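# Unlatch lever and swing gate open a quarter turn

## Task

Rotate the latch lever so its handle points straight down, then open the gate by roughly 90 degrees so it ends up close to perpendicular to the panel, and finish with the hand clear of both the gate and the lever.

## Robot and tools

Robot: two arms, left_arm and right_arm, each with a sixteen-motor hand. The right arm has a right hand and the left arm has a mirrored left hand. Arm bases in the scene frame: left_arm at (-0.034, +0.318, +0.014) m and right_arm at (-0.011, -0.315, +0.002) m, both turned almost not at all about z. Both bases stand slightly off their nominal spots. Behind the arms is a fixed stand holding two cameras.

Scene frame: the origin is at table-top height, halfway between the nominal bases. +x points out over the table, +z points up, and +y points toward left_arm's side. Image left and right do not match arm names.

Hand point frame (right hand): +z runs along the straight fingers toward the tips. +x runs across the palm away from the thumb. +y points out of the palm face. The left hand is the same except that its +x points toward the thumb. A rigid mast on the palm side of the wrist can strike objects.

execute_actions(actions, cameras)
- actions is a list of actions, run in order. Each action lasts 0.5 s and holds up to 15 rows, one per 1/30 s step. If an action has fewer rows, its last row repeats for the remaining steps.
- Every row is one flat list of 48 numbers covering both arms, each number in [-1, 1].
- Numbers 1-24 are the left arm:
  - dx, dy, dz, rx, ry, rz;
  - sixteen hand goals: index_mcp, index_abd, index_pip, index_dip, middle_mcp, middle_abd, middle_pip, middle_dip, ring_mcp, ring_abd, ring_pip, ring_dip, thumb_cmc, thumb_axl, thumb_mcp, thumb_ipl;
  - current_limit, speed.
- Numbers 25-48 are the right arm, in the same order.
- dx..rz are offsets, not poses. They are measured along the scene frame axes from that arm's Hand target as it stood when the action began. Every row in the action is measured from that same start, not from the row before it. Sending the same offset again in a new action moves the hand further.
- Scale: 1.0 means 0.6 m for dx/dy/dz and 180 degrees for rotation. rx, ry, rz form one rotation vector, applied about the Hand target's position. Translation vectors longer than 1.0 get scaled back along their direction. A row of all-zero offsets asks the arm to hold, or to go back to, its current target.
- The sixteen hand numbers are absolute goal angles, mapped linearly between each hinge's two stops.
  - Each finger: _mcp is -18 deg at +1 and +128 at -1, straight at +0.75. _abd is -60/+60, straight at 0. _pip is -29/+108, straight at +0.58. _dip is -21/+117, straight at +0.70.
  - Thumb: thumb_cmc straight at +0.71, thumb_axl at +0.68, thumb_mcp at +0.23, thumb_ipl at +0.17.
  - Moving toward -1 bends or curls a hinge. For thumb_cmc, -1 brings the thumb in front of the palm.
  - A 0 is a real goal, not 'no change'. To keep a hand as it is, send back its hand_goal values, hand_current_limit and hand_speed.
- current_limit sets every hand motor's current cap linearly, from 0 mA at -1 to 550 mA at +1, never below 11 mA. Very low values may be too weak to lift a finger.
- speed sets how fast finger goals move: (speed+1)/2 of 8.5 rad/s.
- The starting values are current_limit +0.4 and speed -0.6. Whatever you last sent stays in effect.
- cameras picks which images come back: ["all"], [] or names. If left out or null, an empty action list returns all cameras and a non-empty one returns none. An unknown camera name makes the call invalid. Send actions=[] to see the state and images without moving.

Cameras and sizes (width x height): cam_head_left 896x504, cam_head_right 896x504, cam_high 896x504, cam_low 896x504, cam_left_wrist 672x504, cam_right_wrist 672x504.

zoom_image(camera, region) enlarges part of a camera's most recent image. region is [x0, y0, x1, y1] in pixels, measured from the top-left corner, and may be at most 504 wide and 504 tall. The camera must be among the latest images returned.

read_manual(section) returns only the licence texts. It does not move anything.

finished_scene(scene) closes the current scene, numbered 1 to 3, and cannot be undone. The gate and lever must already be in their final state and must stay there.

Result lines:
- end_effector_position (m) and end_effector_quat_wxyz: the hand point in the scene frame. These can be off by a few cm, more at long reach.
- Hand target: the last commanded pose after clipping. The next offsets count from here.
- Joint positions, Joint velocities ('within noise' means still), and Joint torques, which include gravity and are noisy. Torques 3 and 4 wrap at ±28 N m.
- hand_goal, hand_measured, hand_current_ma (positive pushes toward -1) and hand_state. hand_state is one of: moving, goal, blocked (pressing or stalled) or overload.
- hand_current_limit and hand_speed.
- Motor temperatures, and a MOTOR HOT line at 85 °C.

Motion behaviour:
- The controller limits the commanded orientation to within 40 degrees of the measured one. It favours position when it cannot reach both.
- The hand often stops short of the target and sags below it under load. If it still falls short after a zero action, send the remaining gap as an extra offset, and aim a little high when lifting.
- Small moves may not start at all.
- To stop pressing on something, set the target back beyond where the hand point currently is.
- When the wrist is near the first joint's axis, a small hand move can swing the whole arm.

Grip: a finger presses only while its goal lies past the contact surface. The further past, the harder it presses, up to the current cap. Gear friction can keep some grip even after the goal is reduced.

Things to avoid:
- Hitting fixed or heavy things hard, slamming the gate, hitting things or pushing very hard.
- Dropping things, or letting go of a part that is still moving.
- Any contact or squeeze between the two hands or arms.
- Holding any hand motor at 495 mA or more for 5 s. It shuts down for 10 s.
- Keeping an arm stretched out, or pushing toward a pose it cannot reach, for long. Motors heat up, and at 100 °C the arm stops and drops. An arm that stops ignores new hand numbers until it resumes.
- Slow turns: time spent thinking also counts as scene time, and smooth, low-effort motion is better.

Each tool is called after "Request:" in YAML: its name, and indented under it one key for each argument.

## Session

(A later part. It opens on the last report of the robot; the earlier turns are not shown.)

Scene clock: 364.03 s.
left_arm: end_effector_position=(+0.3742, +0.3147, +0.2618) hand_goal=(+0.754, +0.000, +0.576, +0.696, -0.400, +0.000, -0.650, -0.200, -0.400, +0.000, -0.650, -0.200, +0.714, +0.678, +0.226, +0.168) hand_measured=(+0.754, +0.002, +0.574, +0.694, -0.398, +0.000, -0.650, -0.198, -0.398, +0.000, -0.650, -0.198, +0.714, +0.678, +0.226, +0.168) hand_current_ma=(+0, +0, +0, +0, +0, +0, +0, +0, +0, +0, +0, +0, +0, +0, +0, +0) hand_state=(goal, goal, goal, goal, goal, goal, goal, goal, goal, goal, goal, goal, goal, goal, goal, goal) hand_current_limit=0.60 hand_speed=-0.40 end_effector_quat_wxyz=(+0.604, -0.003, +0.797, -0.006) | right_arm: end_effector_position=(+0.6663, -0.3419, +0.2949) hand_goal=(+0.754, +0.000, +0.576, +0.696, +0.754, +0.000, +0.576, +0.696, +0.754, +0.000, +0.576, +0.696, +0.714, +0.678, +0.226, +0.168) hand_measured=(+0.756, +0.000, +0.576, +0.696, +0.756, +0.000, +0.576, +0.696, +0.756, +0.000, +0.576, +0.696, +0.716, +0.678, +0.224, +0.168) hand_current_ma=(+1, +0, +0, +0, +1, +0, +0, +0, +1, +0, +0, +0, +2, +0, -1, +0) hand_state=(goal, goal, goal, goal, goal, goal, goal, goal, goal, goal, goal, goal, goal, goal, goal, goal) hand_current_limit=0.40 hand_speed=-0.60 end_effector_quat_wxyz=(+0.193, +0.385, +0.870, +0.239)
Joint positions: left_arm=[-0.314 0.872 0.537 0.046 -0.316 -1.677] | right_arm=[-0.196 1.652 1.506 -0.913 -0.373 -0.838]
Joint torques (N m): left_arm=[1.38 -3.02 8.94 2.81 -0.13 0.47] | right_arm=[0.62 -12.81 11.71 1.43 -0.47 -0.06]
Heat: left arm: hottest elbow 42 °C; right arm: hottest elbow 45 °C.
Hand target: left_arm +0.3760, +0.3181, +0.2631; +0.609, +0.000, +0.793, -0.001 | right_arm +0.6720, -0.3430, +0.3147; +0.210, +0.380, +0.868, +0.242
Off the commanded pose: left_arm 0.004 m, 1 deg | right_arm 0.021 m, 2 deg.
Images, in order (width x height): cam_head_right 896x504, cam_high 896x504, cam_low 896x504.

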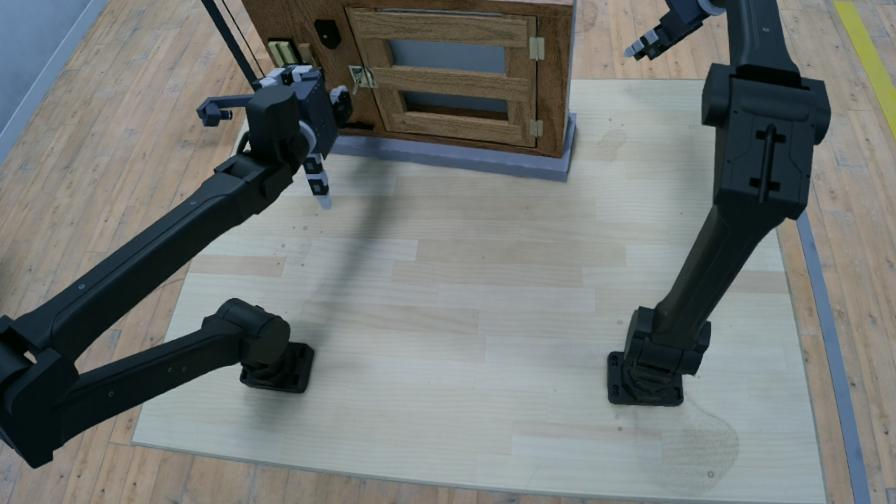

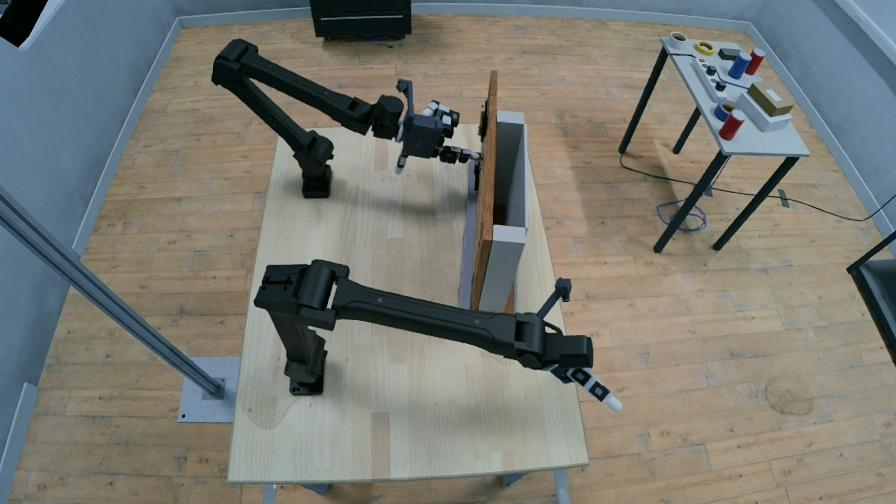

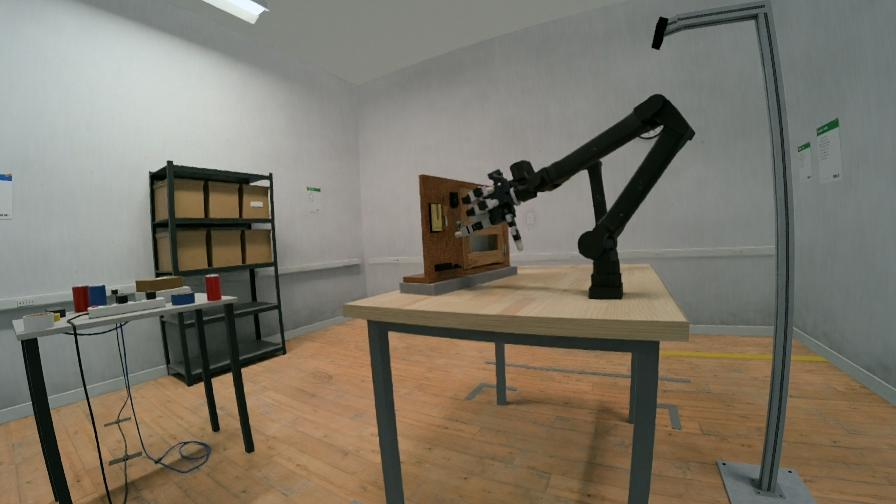

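Request:
execute_actions:
  actions:
    - [[0.0,-0.035,0.0,0,0.0,0,0.754,0,0.576,0.696,-0.4,0,-0.65,-0.2,-0.4,0,-0.65,-0.2,0.714,0.678,0.226,0.168,0.6,-0.4,0,0,0,0,0,0,0.754,0,0.576,0.696,0.754,0,0.576,0.696,0.754,0,0.576,0.696,0.714,0.678,0.226,0.168,0.4,-0.6]]
    - [[0,-0.02,0.0,0,0,0,0.95,0,0.676,0.8,-0.4,0,-0.65,-0.2,-0.4,0,-0.65,-0.2,0.714,0.678,0.226,0.168,0.7,-0.4,0,0,0,0,0,0,0.754,0,0.576,0.696,0.754,0,0.576,0.696,0.754,0,0.576,0.696,0.714,0.678,0.226,0.168,0.4,-0.6]]
  cameras: ["cam_head_right","cam_high","cam_low"]

Request:
zoom_image:
  camera: "cam_head_right"
  region: [310, 40, 390, 100]

Request:
zoom_image:
  camera: "cam_low"
  region: [430, 200, 500, 260]

Request:
zoom_image:
  camera: "cam_high"
  region: [440, 120, 510, 180]

Scene clock: 377.37 s.
left_arm: end_effector_position=(+0.3695, +0.2996, +0.2527) hand_goal=(+0.950, +0.000, +0.676, +0.800, -0.400, +0.000, -0.650, -0.200, -0.400, +0.000, -0.650, -0.200, +0.714, +0.678, +0.226, +0.168) hand_measured=(+0.862, +0.020, +0.624, +0.772, -0.398, +0.000, -0.650, -0.198, -0.398, +0.000, -0.650, -0.198, +0.714, +0.678, +0.226, +0.168) hand_current_ma=(-182, +12, -67, -24, +0, +0, +0, +0, +0, +0, +0, +0, +0, +0, +0, +0) hand_state=(blocked, blocked, blocked, blocked, goal, goal, goal, goal, goal, goal, goal, goal, goal, goal, goal, goal) hand_current_limit=0.70 hand_speed=-0.40 end_effector_quat_wxyz=(+0.595, -0.001, +0.803, +0.022) | right_arm: end_effector_position=(+0.6663, -0.3419, +0.2949) hand_goal=(+0.754, +0.000, +0.576, +0.696, +0.754, +0.000, +0.576, +0.696, +0.754, +0.000, +0.576, +0.696, +0.714, +0.678, +0.226, +0.168) hand_measured=(+0.756, +0.000, +0.576, +0.696, +0.756, +0.000, +0.576, +0.696, +0.756, +0.000, +0.576, +0.696, +0.716, +0.678, +0.224, +0.168) hand_current_ma=(+1, +0, +0, +0, +1, +0, +0, +0, +1, +0, +0, +0, +2, +0, -1, +0) hand_state=(goal, goal, goal, goal, goal, goal, goal, goal, goal, goal, goal, goal, goal, goal, goal, goal) hand_current_limit=0.40 hand_speed=-0.60 end_effector_quat_wxyz=(+0.193, +0.385, +0.870, +0.239)
Joint positions: left_arm=[-0.396 0.914 0.537 0.052 -0.433 -1.676] | right_arm=[-0.196 1.652 1.506 -0.913 -0.373 -0.838]
Joint torques (N m): left_arm=[-1.2 -3.25 10.56 2.78 0.17 0.07] | right_arm=[0.56 -12.86 11.73 1.43 -0.47 -0.06]
Heat: left arm: hottest elbow 42 °C; right arm: hottest elbow 46 °C.
Hand target: left_arm +0.3760, +0.2851, +0.2632; +0.609, +0.000, +0.793, -0.001 | right_arm +0.6720, -0.3430, +0.3147; +0.210, +0.380, +0.868, +0.242
Off the commanded pose: left_arm 0.019 m, 3 deg | right_arm 0.021 m, 2 deg.
Images, in order (width x height): cam_head_right 896x504, cam_high 896x504, cam_low 896x504.

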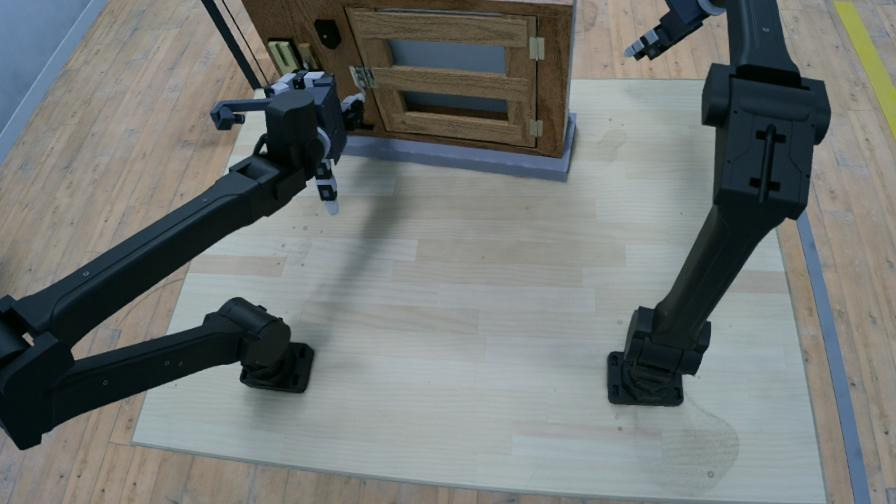

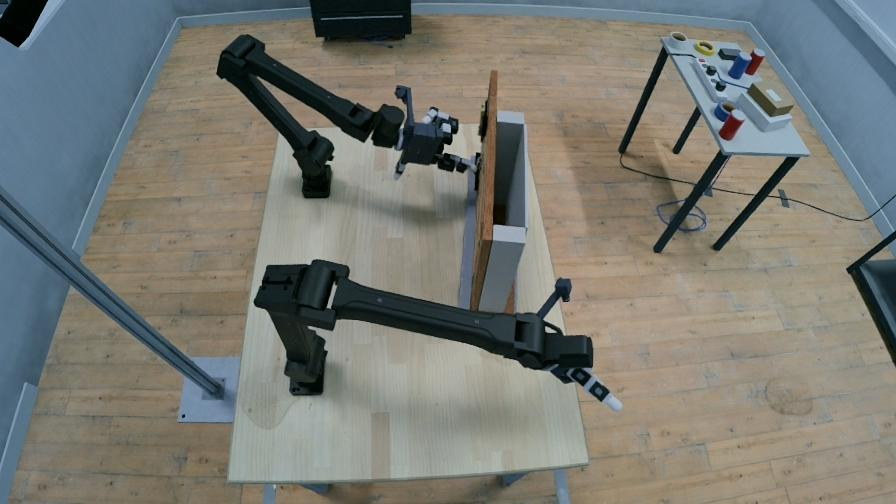

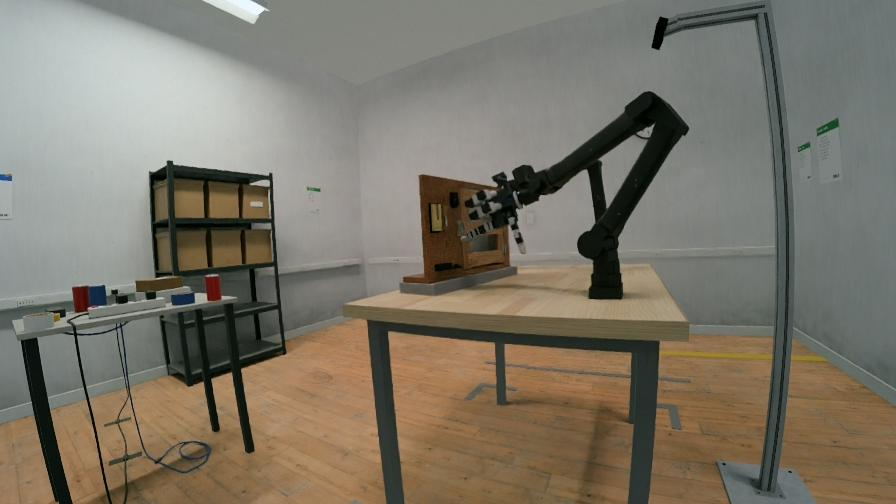

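Scaled by 6.300 from the camera's 896x504 image, which has a finer 1280x720 frame.

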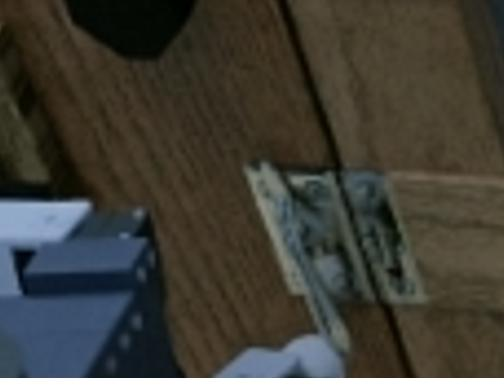

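Scaled by 7.200 from the camera's 896x504 image, which has a finer 1280x720 frame.

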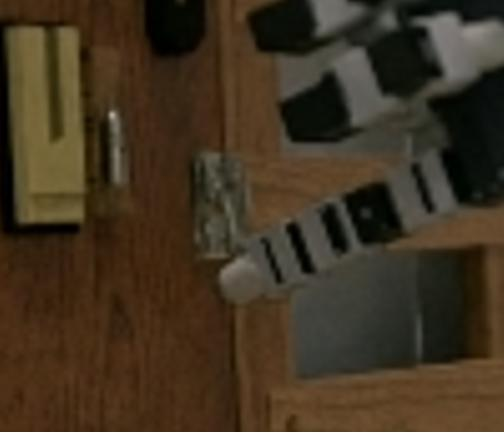

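Scaled by 7.200 from the camera's 896x504 image, which has a finer 1280x720 frame.

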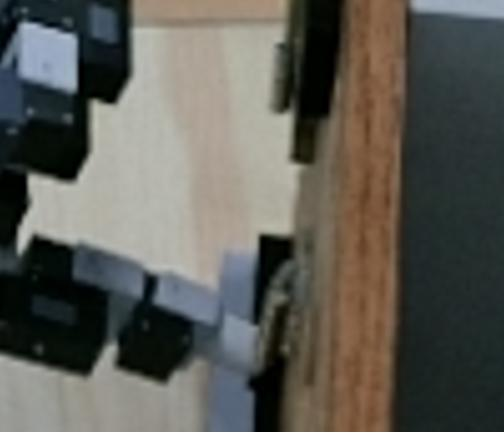

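Request:
execute_actions:
  actions:
    - [[0.0,0.04,0.0,0,0.0,0,0.6,0,0.576,0.696,-0.4,0,-0.65,-0.2,-0.4,0,-0.65,-0.2,0.714,0.678,0.226,0.168,0.6,-0.4,0,0,0,0,0,0,0.754,0,0.576,0.696,0.754,0,0.576,0.696,0.754,0,0.576,0.696,0.714,0.678,0.226,0.168,0.4,-0.6]]
    - [[-0.08,0.01,0.03,0,0,0,0.754,0,0.576,0.696,-0.4,0,-0.65,-0.2,-0.4,0,-0.65,-0.2,0.714,0.678,0.226,0.168,0.4,-0.4,0,0,0,0,0,0,0.754,0,0.576,0.696,0.754,0,0.576,0.696,0.754,0,0.576,0.696,0.714,0.678,0.226,0.168,0.4,-0.6]]
  cameras: ["all"]

Request:
zoom_image:
  camera: "cam_head_right"
  region: [310, 40, 390, 100]

Request:
zoom_image:
  camera: "cam_low"
  region: [430, 200, 500, 260]

Request:
zoom_image:
  camera: "cam_high"
  region: [440, 120, 510, 180]

Scene clock: 394.70 s.
left_arm: end_effector_position=(+0.3303, +0.3175, +0.2897) hand_goal=(+0.754, +0.000, +0.576, +0.696, -0.400, +0.000, -0.650, -0.200, -0.400, +0.000, -0.650, -0.200, +0.714, +0.678, +0.226, +0.168) hand_measured=(+0.750, +0.010, +0.578, +0.698, -0.398, +0.000, -0.650, -0.198, -0.398, +0.000, -0.650, -0.198, +0.714, +0.678, +0.226, +0.168) hand_current_ma=(-1, +3, +0, +0, +0, +0, +0, +0, +0, +0, +0, +0, +0, +0, +0, +0) hand_state=(goal, goal, goal, goal, goal, goal, goal, goal, goal, goal, goal, goal, goal, goal, goal, goal) hand_current_limit=0.40 hand_speed=-0.40 end_effector_quat_wxyz=(+0.617, -0.003, +0.787, +0.000) | right_arm: end_effector_position=(+0.6663, -0.3419, +0.2949) hand_goal=(+0.754, +0.000, +0.576, +0.696, +0.754, +0.000, +0.576, +0.696, +0.754, +0.000, +0.576, +0.696, +0.714, +0.678, +0.226, +0.168) hand_measured=(+0.756, +0.000, +0.576, +0.696, +0.756, +0.000, +0.576, +0.696, +0.756, +0.000, +0.576, +0.696, +0.716, +0.678, +0.224, +0.168) hand_current_ma=(+1, +0, +0, +0, +1, +0, +0, +0, +1, +0, +0, +0, +2, +0, -1, +0) hand_state=(goal, goal, goal, goal, goal, goal, goal, goal, goal, goal, goal, goal, goal, goal, goal, goal) hand_current_limit=0.40 hand_speed=-0.60 end_effector_quat_wxyz=(+0.193, +0.385, +0.870, +0.239)
Joint positions: left_arm=[-0.378 0.683 0.515 -0.093 -0.39 -1.676] | right_arm=[-0.196 1.652 1.506 -0.913 -0.373 -0.838]
Joint torques (N m): left_arm=[0.03 -1.03 8.98 1.66 -0.35 0.2] | right_arm=[0.62 -12.92 11.71 1.42 -0.47 -0.06]
Heat: left arm: hottest elbow 43 °C; right arm: hottest elbow 46 °C.
Hand target: left_arm +0.3280, +0.3151, +0.2811; +0.609, +0.000, +0.793, -0.001 | right_arm +0.6720, -0.3430, +0.3147; +0.210, +0.380, +0.868, +0.242
Off the commanded pose: left_arm 0.009 m, 1 deg | right_arm 0.021 m, 2 deg.

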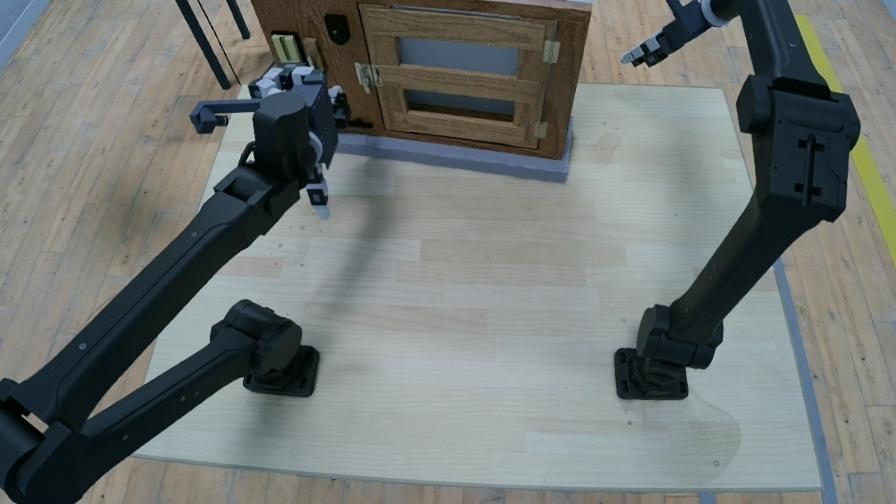

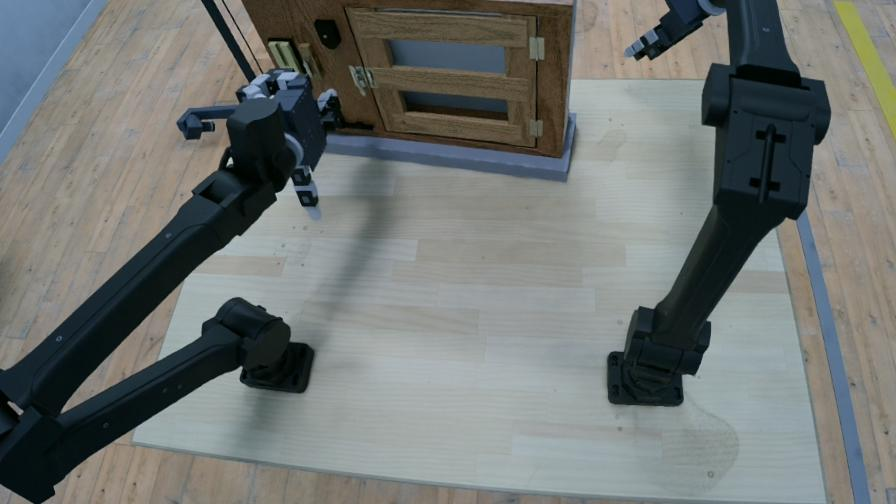

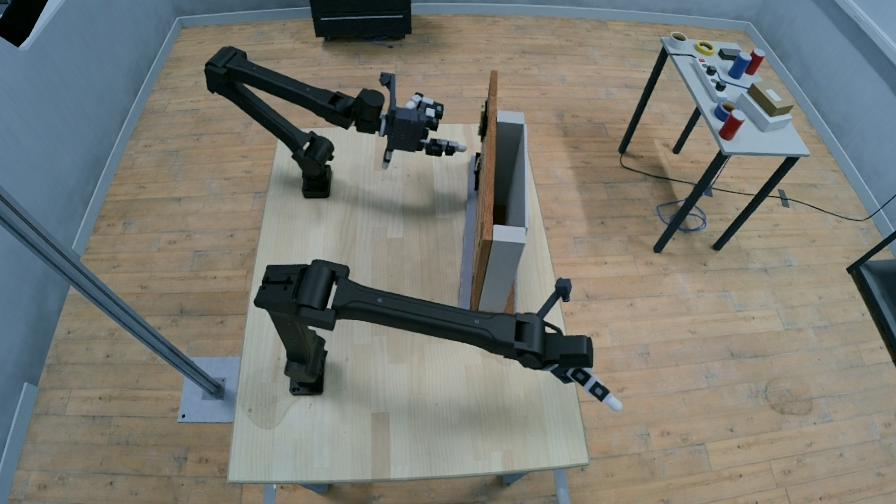

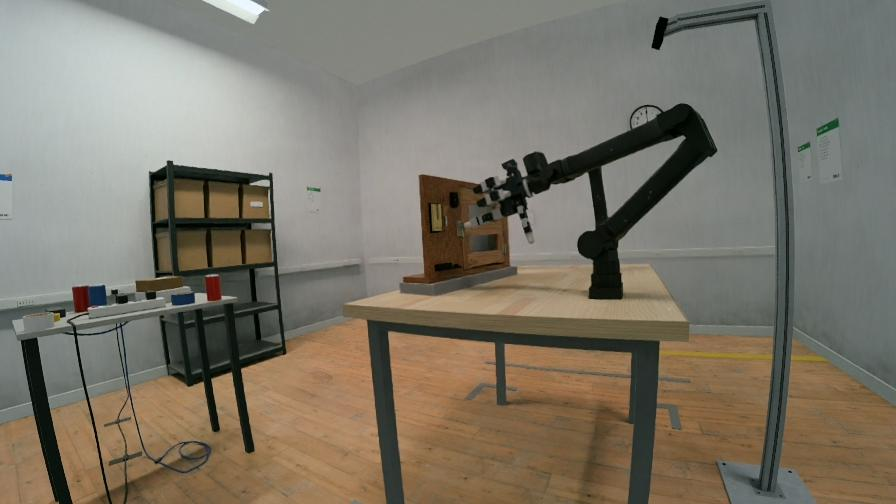

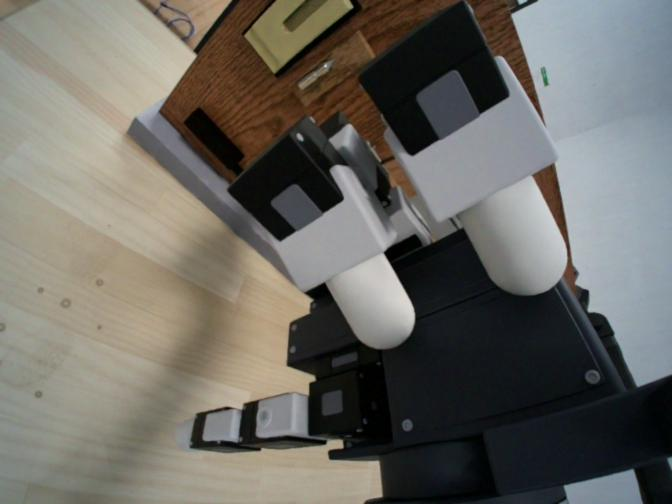

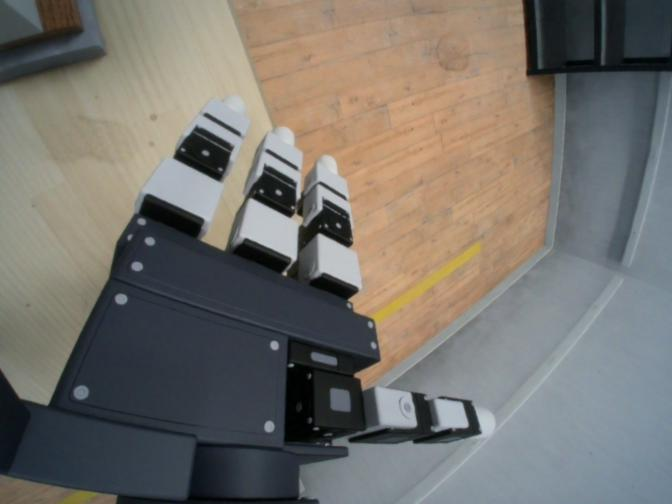

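Scaled by 6.300 from the camera's 896x504 image, which has a finer 1280x720 frame.

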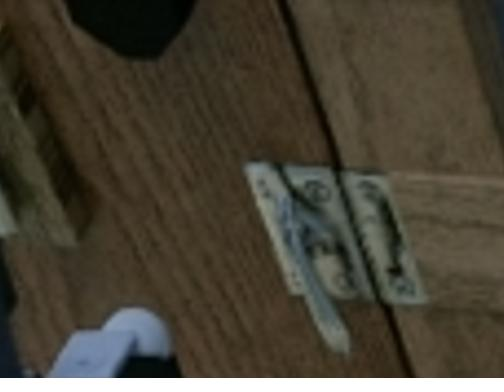

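Scaled by 7.200 from the camera's 896x504 image, which has a finer 1280x720 frame.

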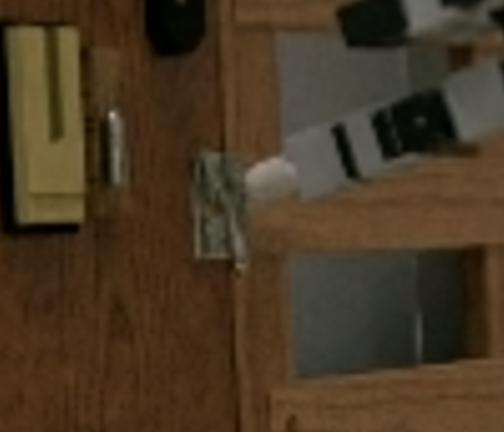

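Scaled by 7.200 from the camera's 896x504 image, which has a finer 1280x720 frame.

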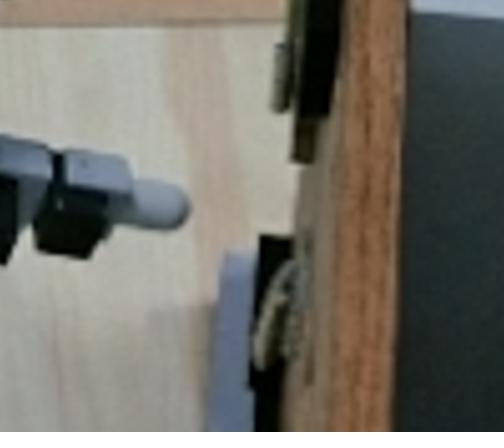

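Request:
zoom_image:
  camera: "cam_low"
  region: [445, 210, 475, 245]

Request:
zoom_image:
  camera: "cam_head_left"
  region: [345, 50, 395, 100]

Request:
zoom_image:
  camera: "cam_head_right"
  region: [340, 55, 385, 100]

Request:
zoom_image:
  camera: "cam_high"
  region: [465, 145, 495, 180]

Scaled by 14.400 from the camera's 896x504 image, which has a finer 1280x720 frame.

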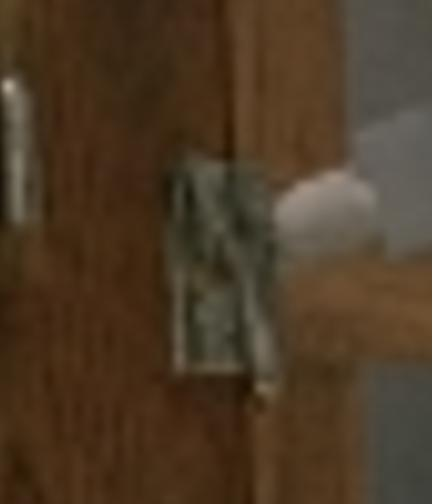

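Scaled by 10.080 from the camera's 896x504 image, which has a finer 1280x720 frame.

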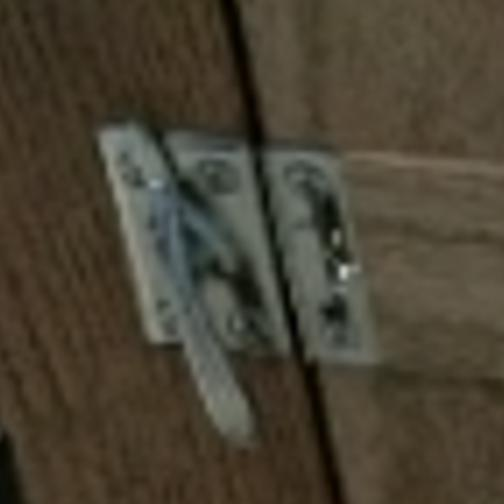

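Scaled by 11.200 from the camera's 896x504 image, which has a finer 1280x720 frame.

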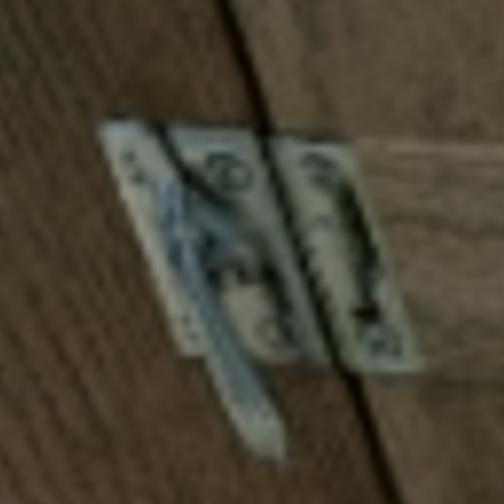

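Scaled by 14.400 from the camera's 896x504 image, which has a finer 1280x720 frame.

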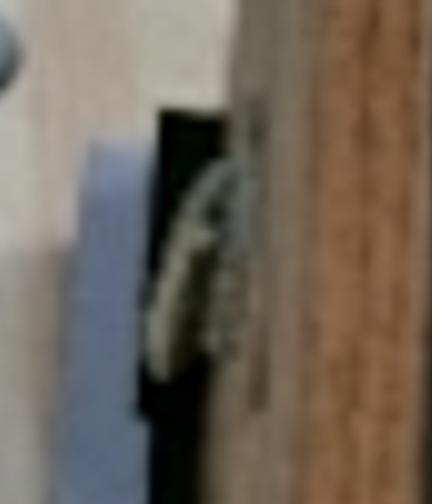

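Request:
execute_actions:
  actions:
    - [[-0.02,-0.11,0.08,0,-0.02,0,0.754,0,0.576,0.696,-0.4,0,-0.65,-0.2,-0.4,0,-0.65,-0.2,0.714,0.678,0.226,0.168,0.4,-0.4,0,0,0,0,0,0,0.754,0,0.576,0.696,0.754,0,0.576,0.696,0.754,0,0.576,0.696,0.714,0.678,0.226,0.168,0.4,-0.6]]
  cameras: ["cam_left_wrist","cam_head_left"]

Request:
zoom_image:
  camera: "cam_left_wrist"
  region: [180, 0, 480, 250]

Scene clock: 516.73 s.
left_arm: end_effector_position=(+0.3080, +0.2592, +0.2974) hand_goal=(+0.754, +0.000, +0.576, +0.696, -0.400, +0.000, -0.650, -0.200, -0.400, +0.000, -0.650, -0.200, +0.714, +0.678, +0.226, +0.168) hand_measured=(+0.754, +0.010, +0.576, +0.698, -0.398, +0.000, -0.650, -0.198, -0.398, +0.000, -0.650, -0.198, +0.714, +0.678, +0.226, +0.168) hand_current_ma=(+0, +3, +0, +0, +0, +0, +0, +0, +0, +0, +0, +0, +0, +0, +0, +0) hand_state=(goal, goal, goal, goal, goal, goal, goal, goal, goal, goal, goal, goal, goal, goal, goal, goal) hand_current_limit=0.40 hand_speed=-0.40 end_effector_quat_wxyz=(+0.618, +0.015, +0.786, +0.019) | right_arm: end_effector_position=(+0.6663, -0.3419, +0.2949) hand_goal=(+0.754, +0.000, +0.576, +0.696, +0.754, +0.000, +0.576, +0.696, +0.754, +0.000, +0.576, +0.696, +0.714, +0.678, +0.226, +0.168) hand_measured=(+0.756, +0.000, +0.576, +0.696, +0.756, +0.000, +0.576, +0.696, +0.756, +0.000, +0.576, +0.696, +0.716, +0.678, +0.224, +0.168) hand_current_ma=(+1, +0, +0, +0, +1, +0, +0, +0, +1, +0, +0, +0, +2, +0, -1, +0) hand_state=(goal, goal, goal, goal, goal, goal, goal, goal, goal, goal, goal, goal, goal, goal, goal, goal) hand_current_limit=0.40 hand_speed=-0.60 end_effector_quat_wxyz=(+0.193, +0.385, +0.870, +0.239)
Joint positions: left_arm=[-0.663 0.729 0.547 -0.123 -0.673 -1.714] | right_arm=[-0.196 1.652 1.506 -0.913 -0.373 -0.838]
Joint torques (N m): left_arm=[-0.26 -0.79 15.05 1.46 -0.42 0.06] | right_arm=[0.62 -12.86 11.71 1.44 -0.47 -0.06]
Heat: left arm: hottest elbow 41 °C; right arm: hottest elbow 46 °C.
Hand target: left_arm +0.3160, +0.2491, +0.3293; +0.634, +0.000, +0.773, -0.001 | right_arm +0.6720, -0.3430, +0.3147; +0.210, +0.380, +0.868, +0.242
Off the commanded pose: left_arm 0.034 m, 4 deg | right_arm 0.021 m, 2 deg.
Images, in order (width x height): cam_head_left 896x504, cam_left_wrist 672x504.

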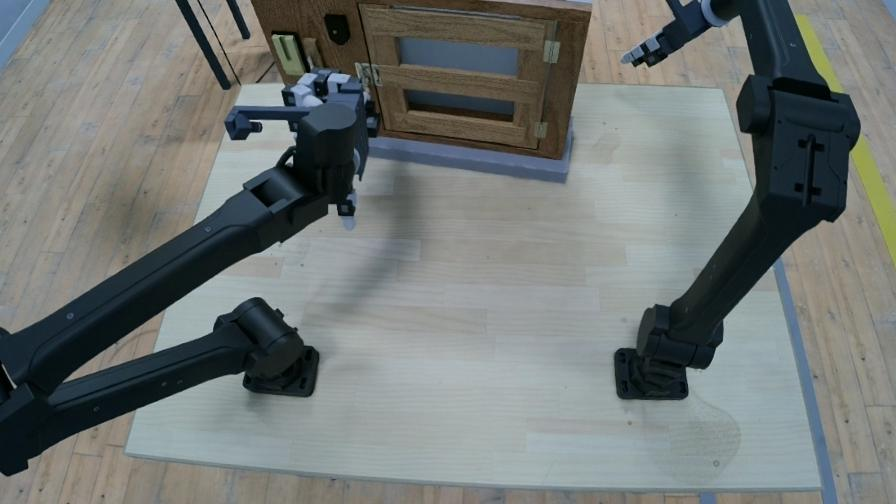

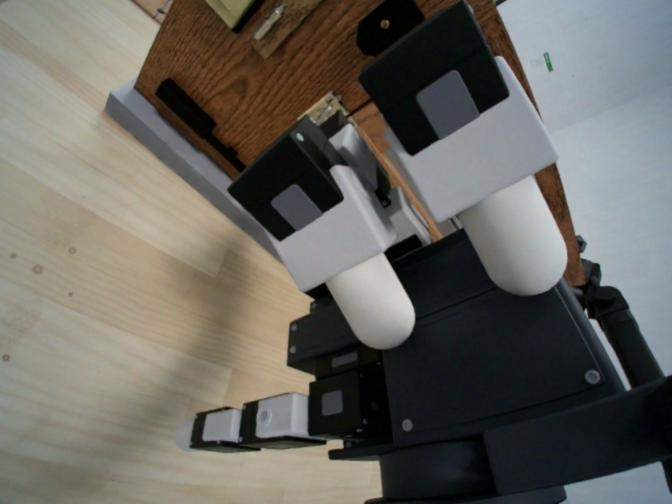

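Scaled by 1.680 from the camera's 672x504 image, which has a finer 960x720 frame.

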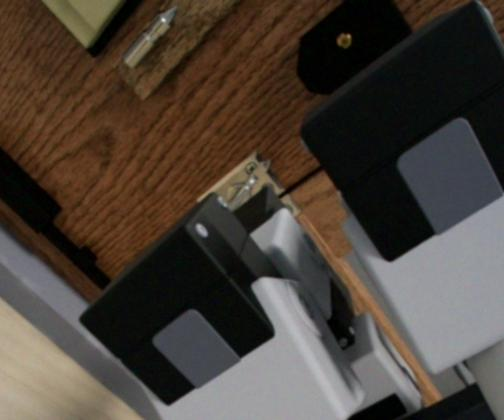

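Request:
execute_actions:
  actions:
    - [[0.0,-0.11,0.07,0,-0.025,0,0.754,0,0.576,0.696,-0.4,0,-0.65,-0.2,-0.4,0,-0.65,-0.2,0.714,0.678,0.226,0.168,0.4,-0.4,0,0,0,0,0,0,0.754,0,0.576,0.696,0.754,0,0.576,0.696,0.754,0,0.576,0.696,0.714,0.678,0.226,0.168,0.4,-0.6]]
  cameras: ["all"]

Request:
zoom_image:
  camera: "cam_left_wrist"
  region: [180, 0, 400, 160]

Request:
zoom_image:
  camera: "cam_low"
  region: [445, 210, 475, 245]

Scene clock: 527.57 s.
left_arm: end_effector_position=(+0.3068, +0.1914, +0.3385) hand_goal=(+0.754, +0.000, +0.576, +0.696, -0.400, +0.000, -0.650, -0.200, -0.400, +0.000, -0.650, -0.200, +0.714, +0.678, +0.226, +0.168) hand_measured=(+0.754, +0.010, +0.576, +0.698, -0.398, +0.000, -0.650, -0.198, -0.398, +0.000, -0.650, -0.198, +0.714, +0.678, +0.226, +0.168) hand_current_ma=(+0, +3, +0, +0, +0, +0, +0, +0, +0, +0, +0, +0, +0, +0, +0, +0) hand_state=(goal, goal, goal, goal, goal, goal, goal, goal, goal, goal, goal, goal, goal, goal, goal, goal) hand_current_limit=0.40 hand_speed=-0.40 end_effector_quat_wxyz=(+0.645, +0.021, +0.764, +0.020) | right_arm: end_effector_position=(+0.6663, -0.3419, +0.2949) hand_goal=(+0.754, +0.000, +0.576, +0.696, +0.754, +0.000, +0.576, +0.696, +0.754, +0.000, +0.576, +0.696, +0.714, +0.678, +0.226, +0.168) hand_measured=(+0.756, +0.000, +0.576, +0.696, +0.756, +0.000, +0.576, +0.696, +0.756, +0.000, +0.576, +0.696, +0.716, +0.678, +0.224, +0.168) hand_current_ma=(+1, +0, +0, +0, +1, +0, +0, +0, +1, +0, +0, +0, +2, +0, -1, +0) hand_state=(goal, goal, goal, goal, goal, goal, goal, goal, goal, goal, goal, goal, goal, goal, goal, goal) hand_current_limit=0.40 hand_speed=-0.60 end_effector_quat_wxyz=(+0.193, +0.385, +0.870, +0.239)
Joint positions: left_arm=[-0.866 0.865 0.673 -0.073 -0.871 -1.716] | right_arm=[-0.196 1.652 1.506 -0.913 -0.373 -0.838]
Joint torques (N m): left_arm=[0.97 -2.43 14.67 2.39 -0.45 0.28] | right_arm=[0.62 -12.86 11.73 1.43 -0.47 -0.07]
Heat: left arm: hottest elbow 44 °C; right arm: hottest elbow 46 °C.
Hand target: left_arm +0.3159, +0.1830, +0.3712; +0.664, +0.000, +0.748, -0.001 | right_arm +0.6720, -0.3430, +0.3147; +0.210, +0.380, +0.868, +0.242
Off the commanded pose: left_arm 0.035 m, 4 deg | right_arm 0.021 m, 2 deg.

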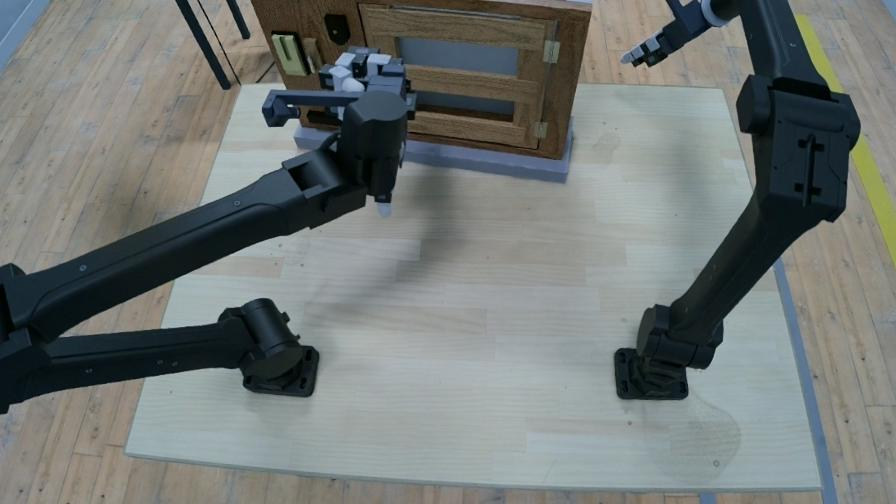

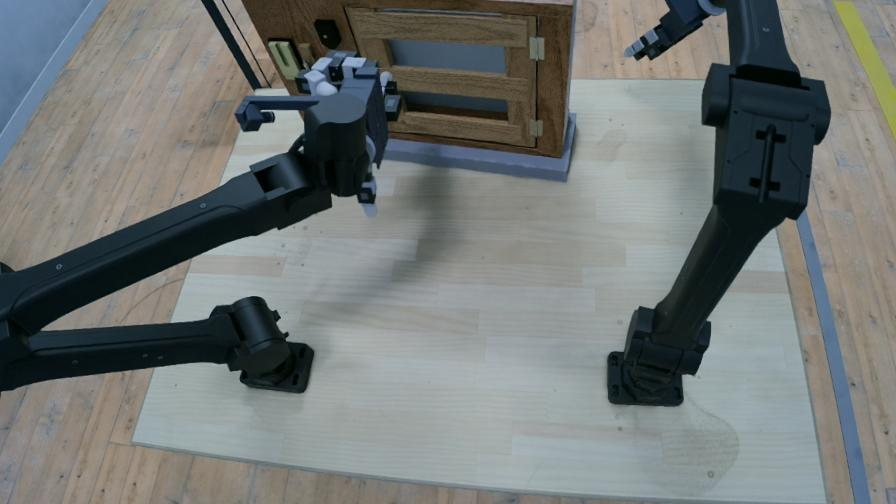

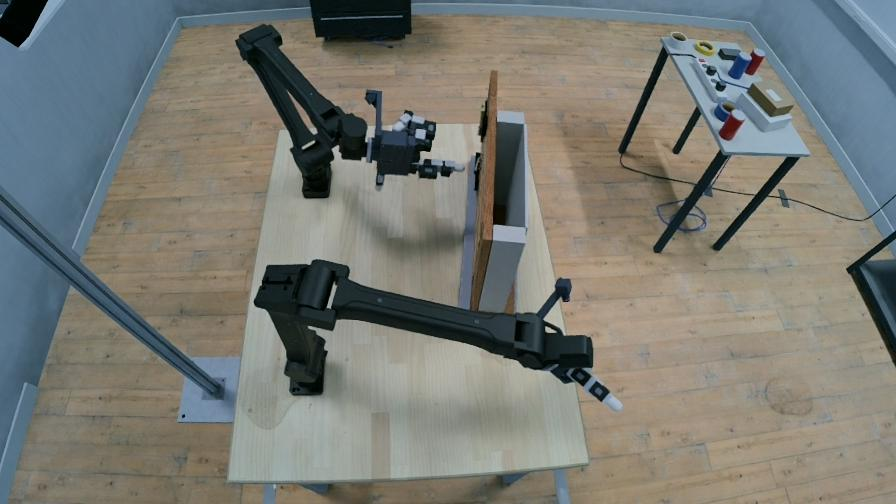

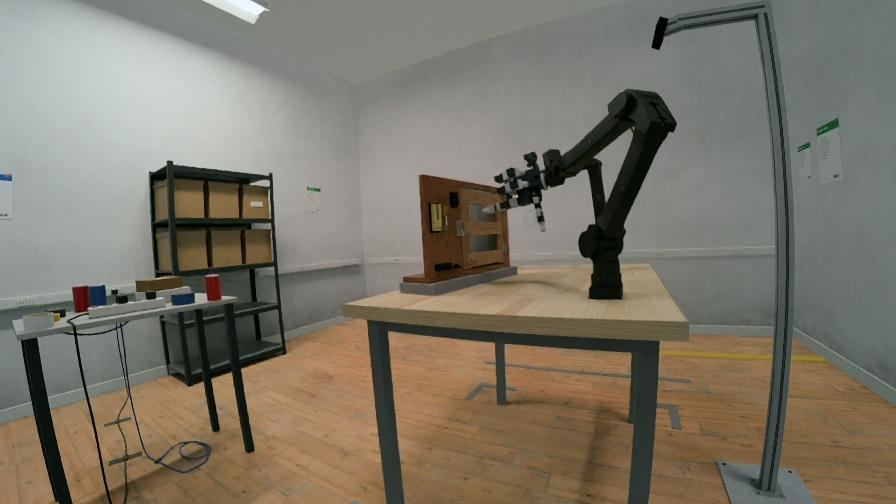

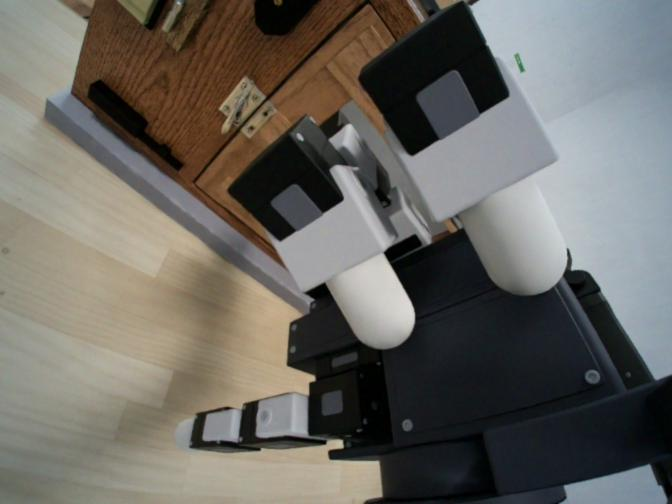

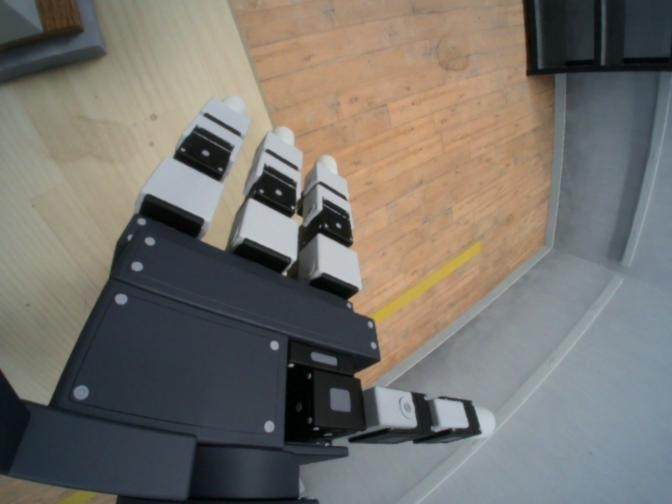

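Scaled by 2.291 from the camera's 672x504 image, which has a finer 960x720 frame.

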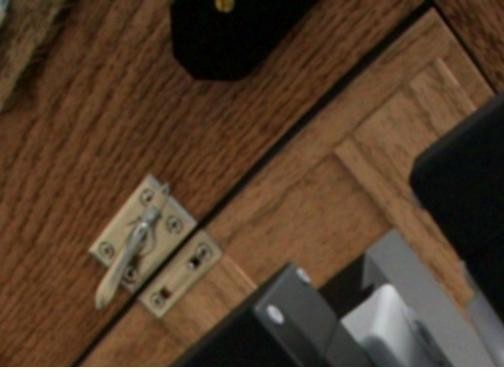

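Scaled by 14.400 from the camera's 896x504 image, which has a finer 1280x720 frame.

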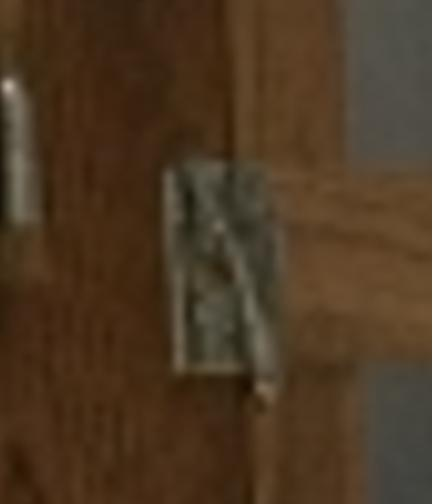

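Request:
zoom_image:
  camera: "cam_left_wrist"
  region: [210, 65, 285, 140]

Request:
zoom_image:
  camera: "cam_head_right"
  region: [340, 55, 385, 100]

Scaled by 6.720 from the camera's 672x504 image, which has a finer 960x720 frame.

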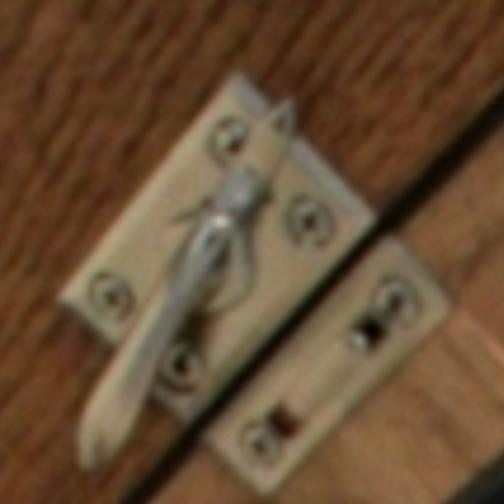

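Scaled by 11.200 from the camera's 896x504 image, which has a finer 1280x720 frame.

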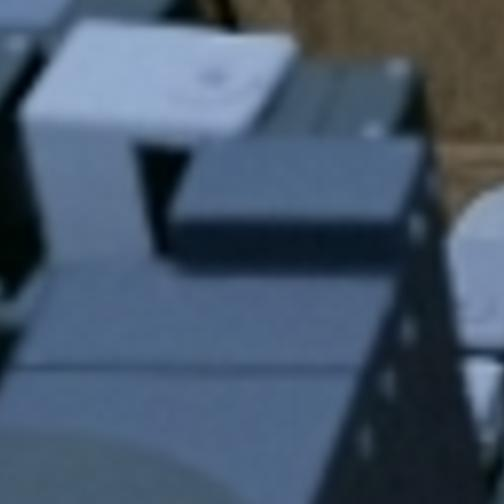

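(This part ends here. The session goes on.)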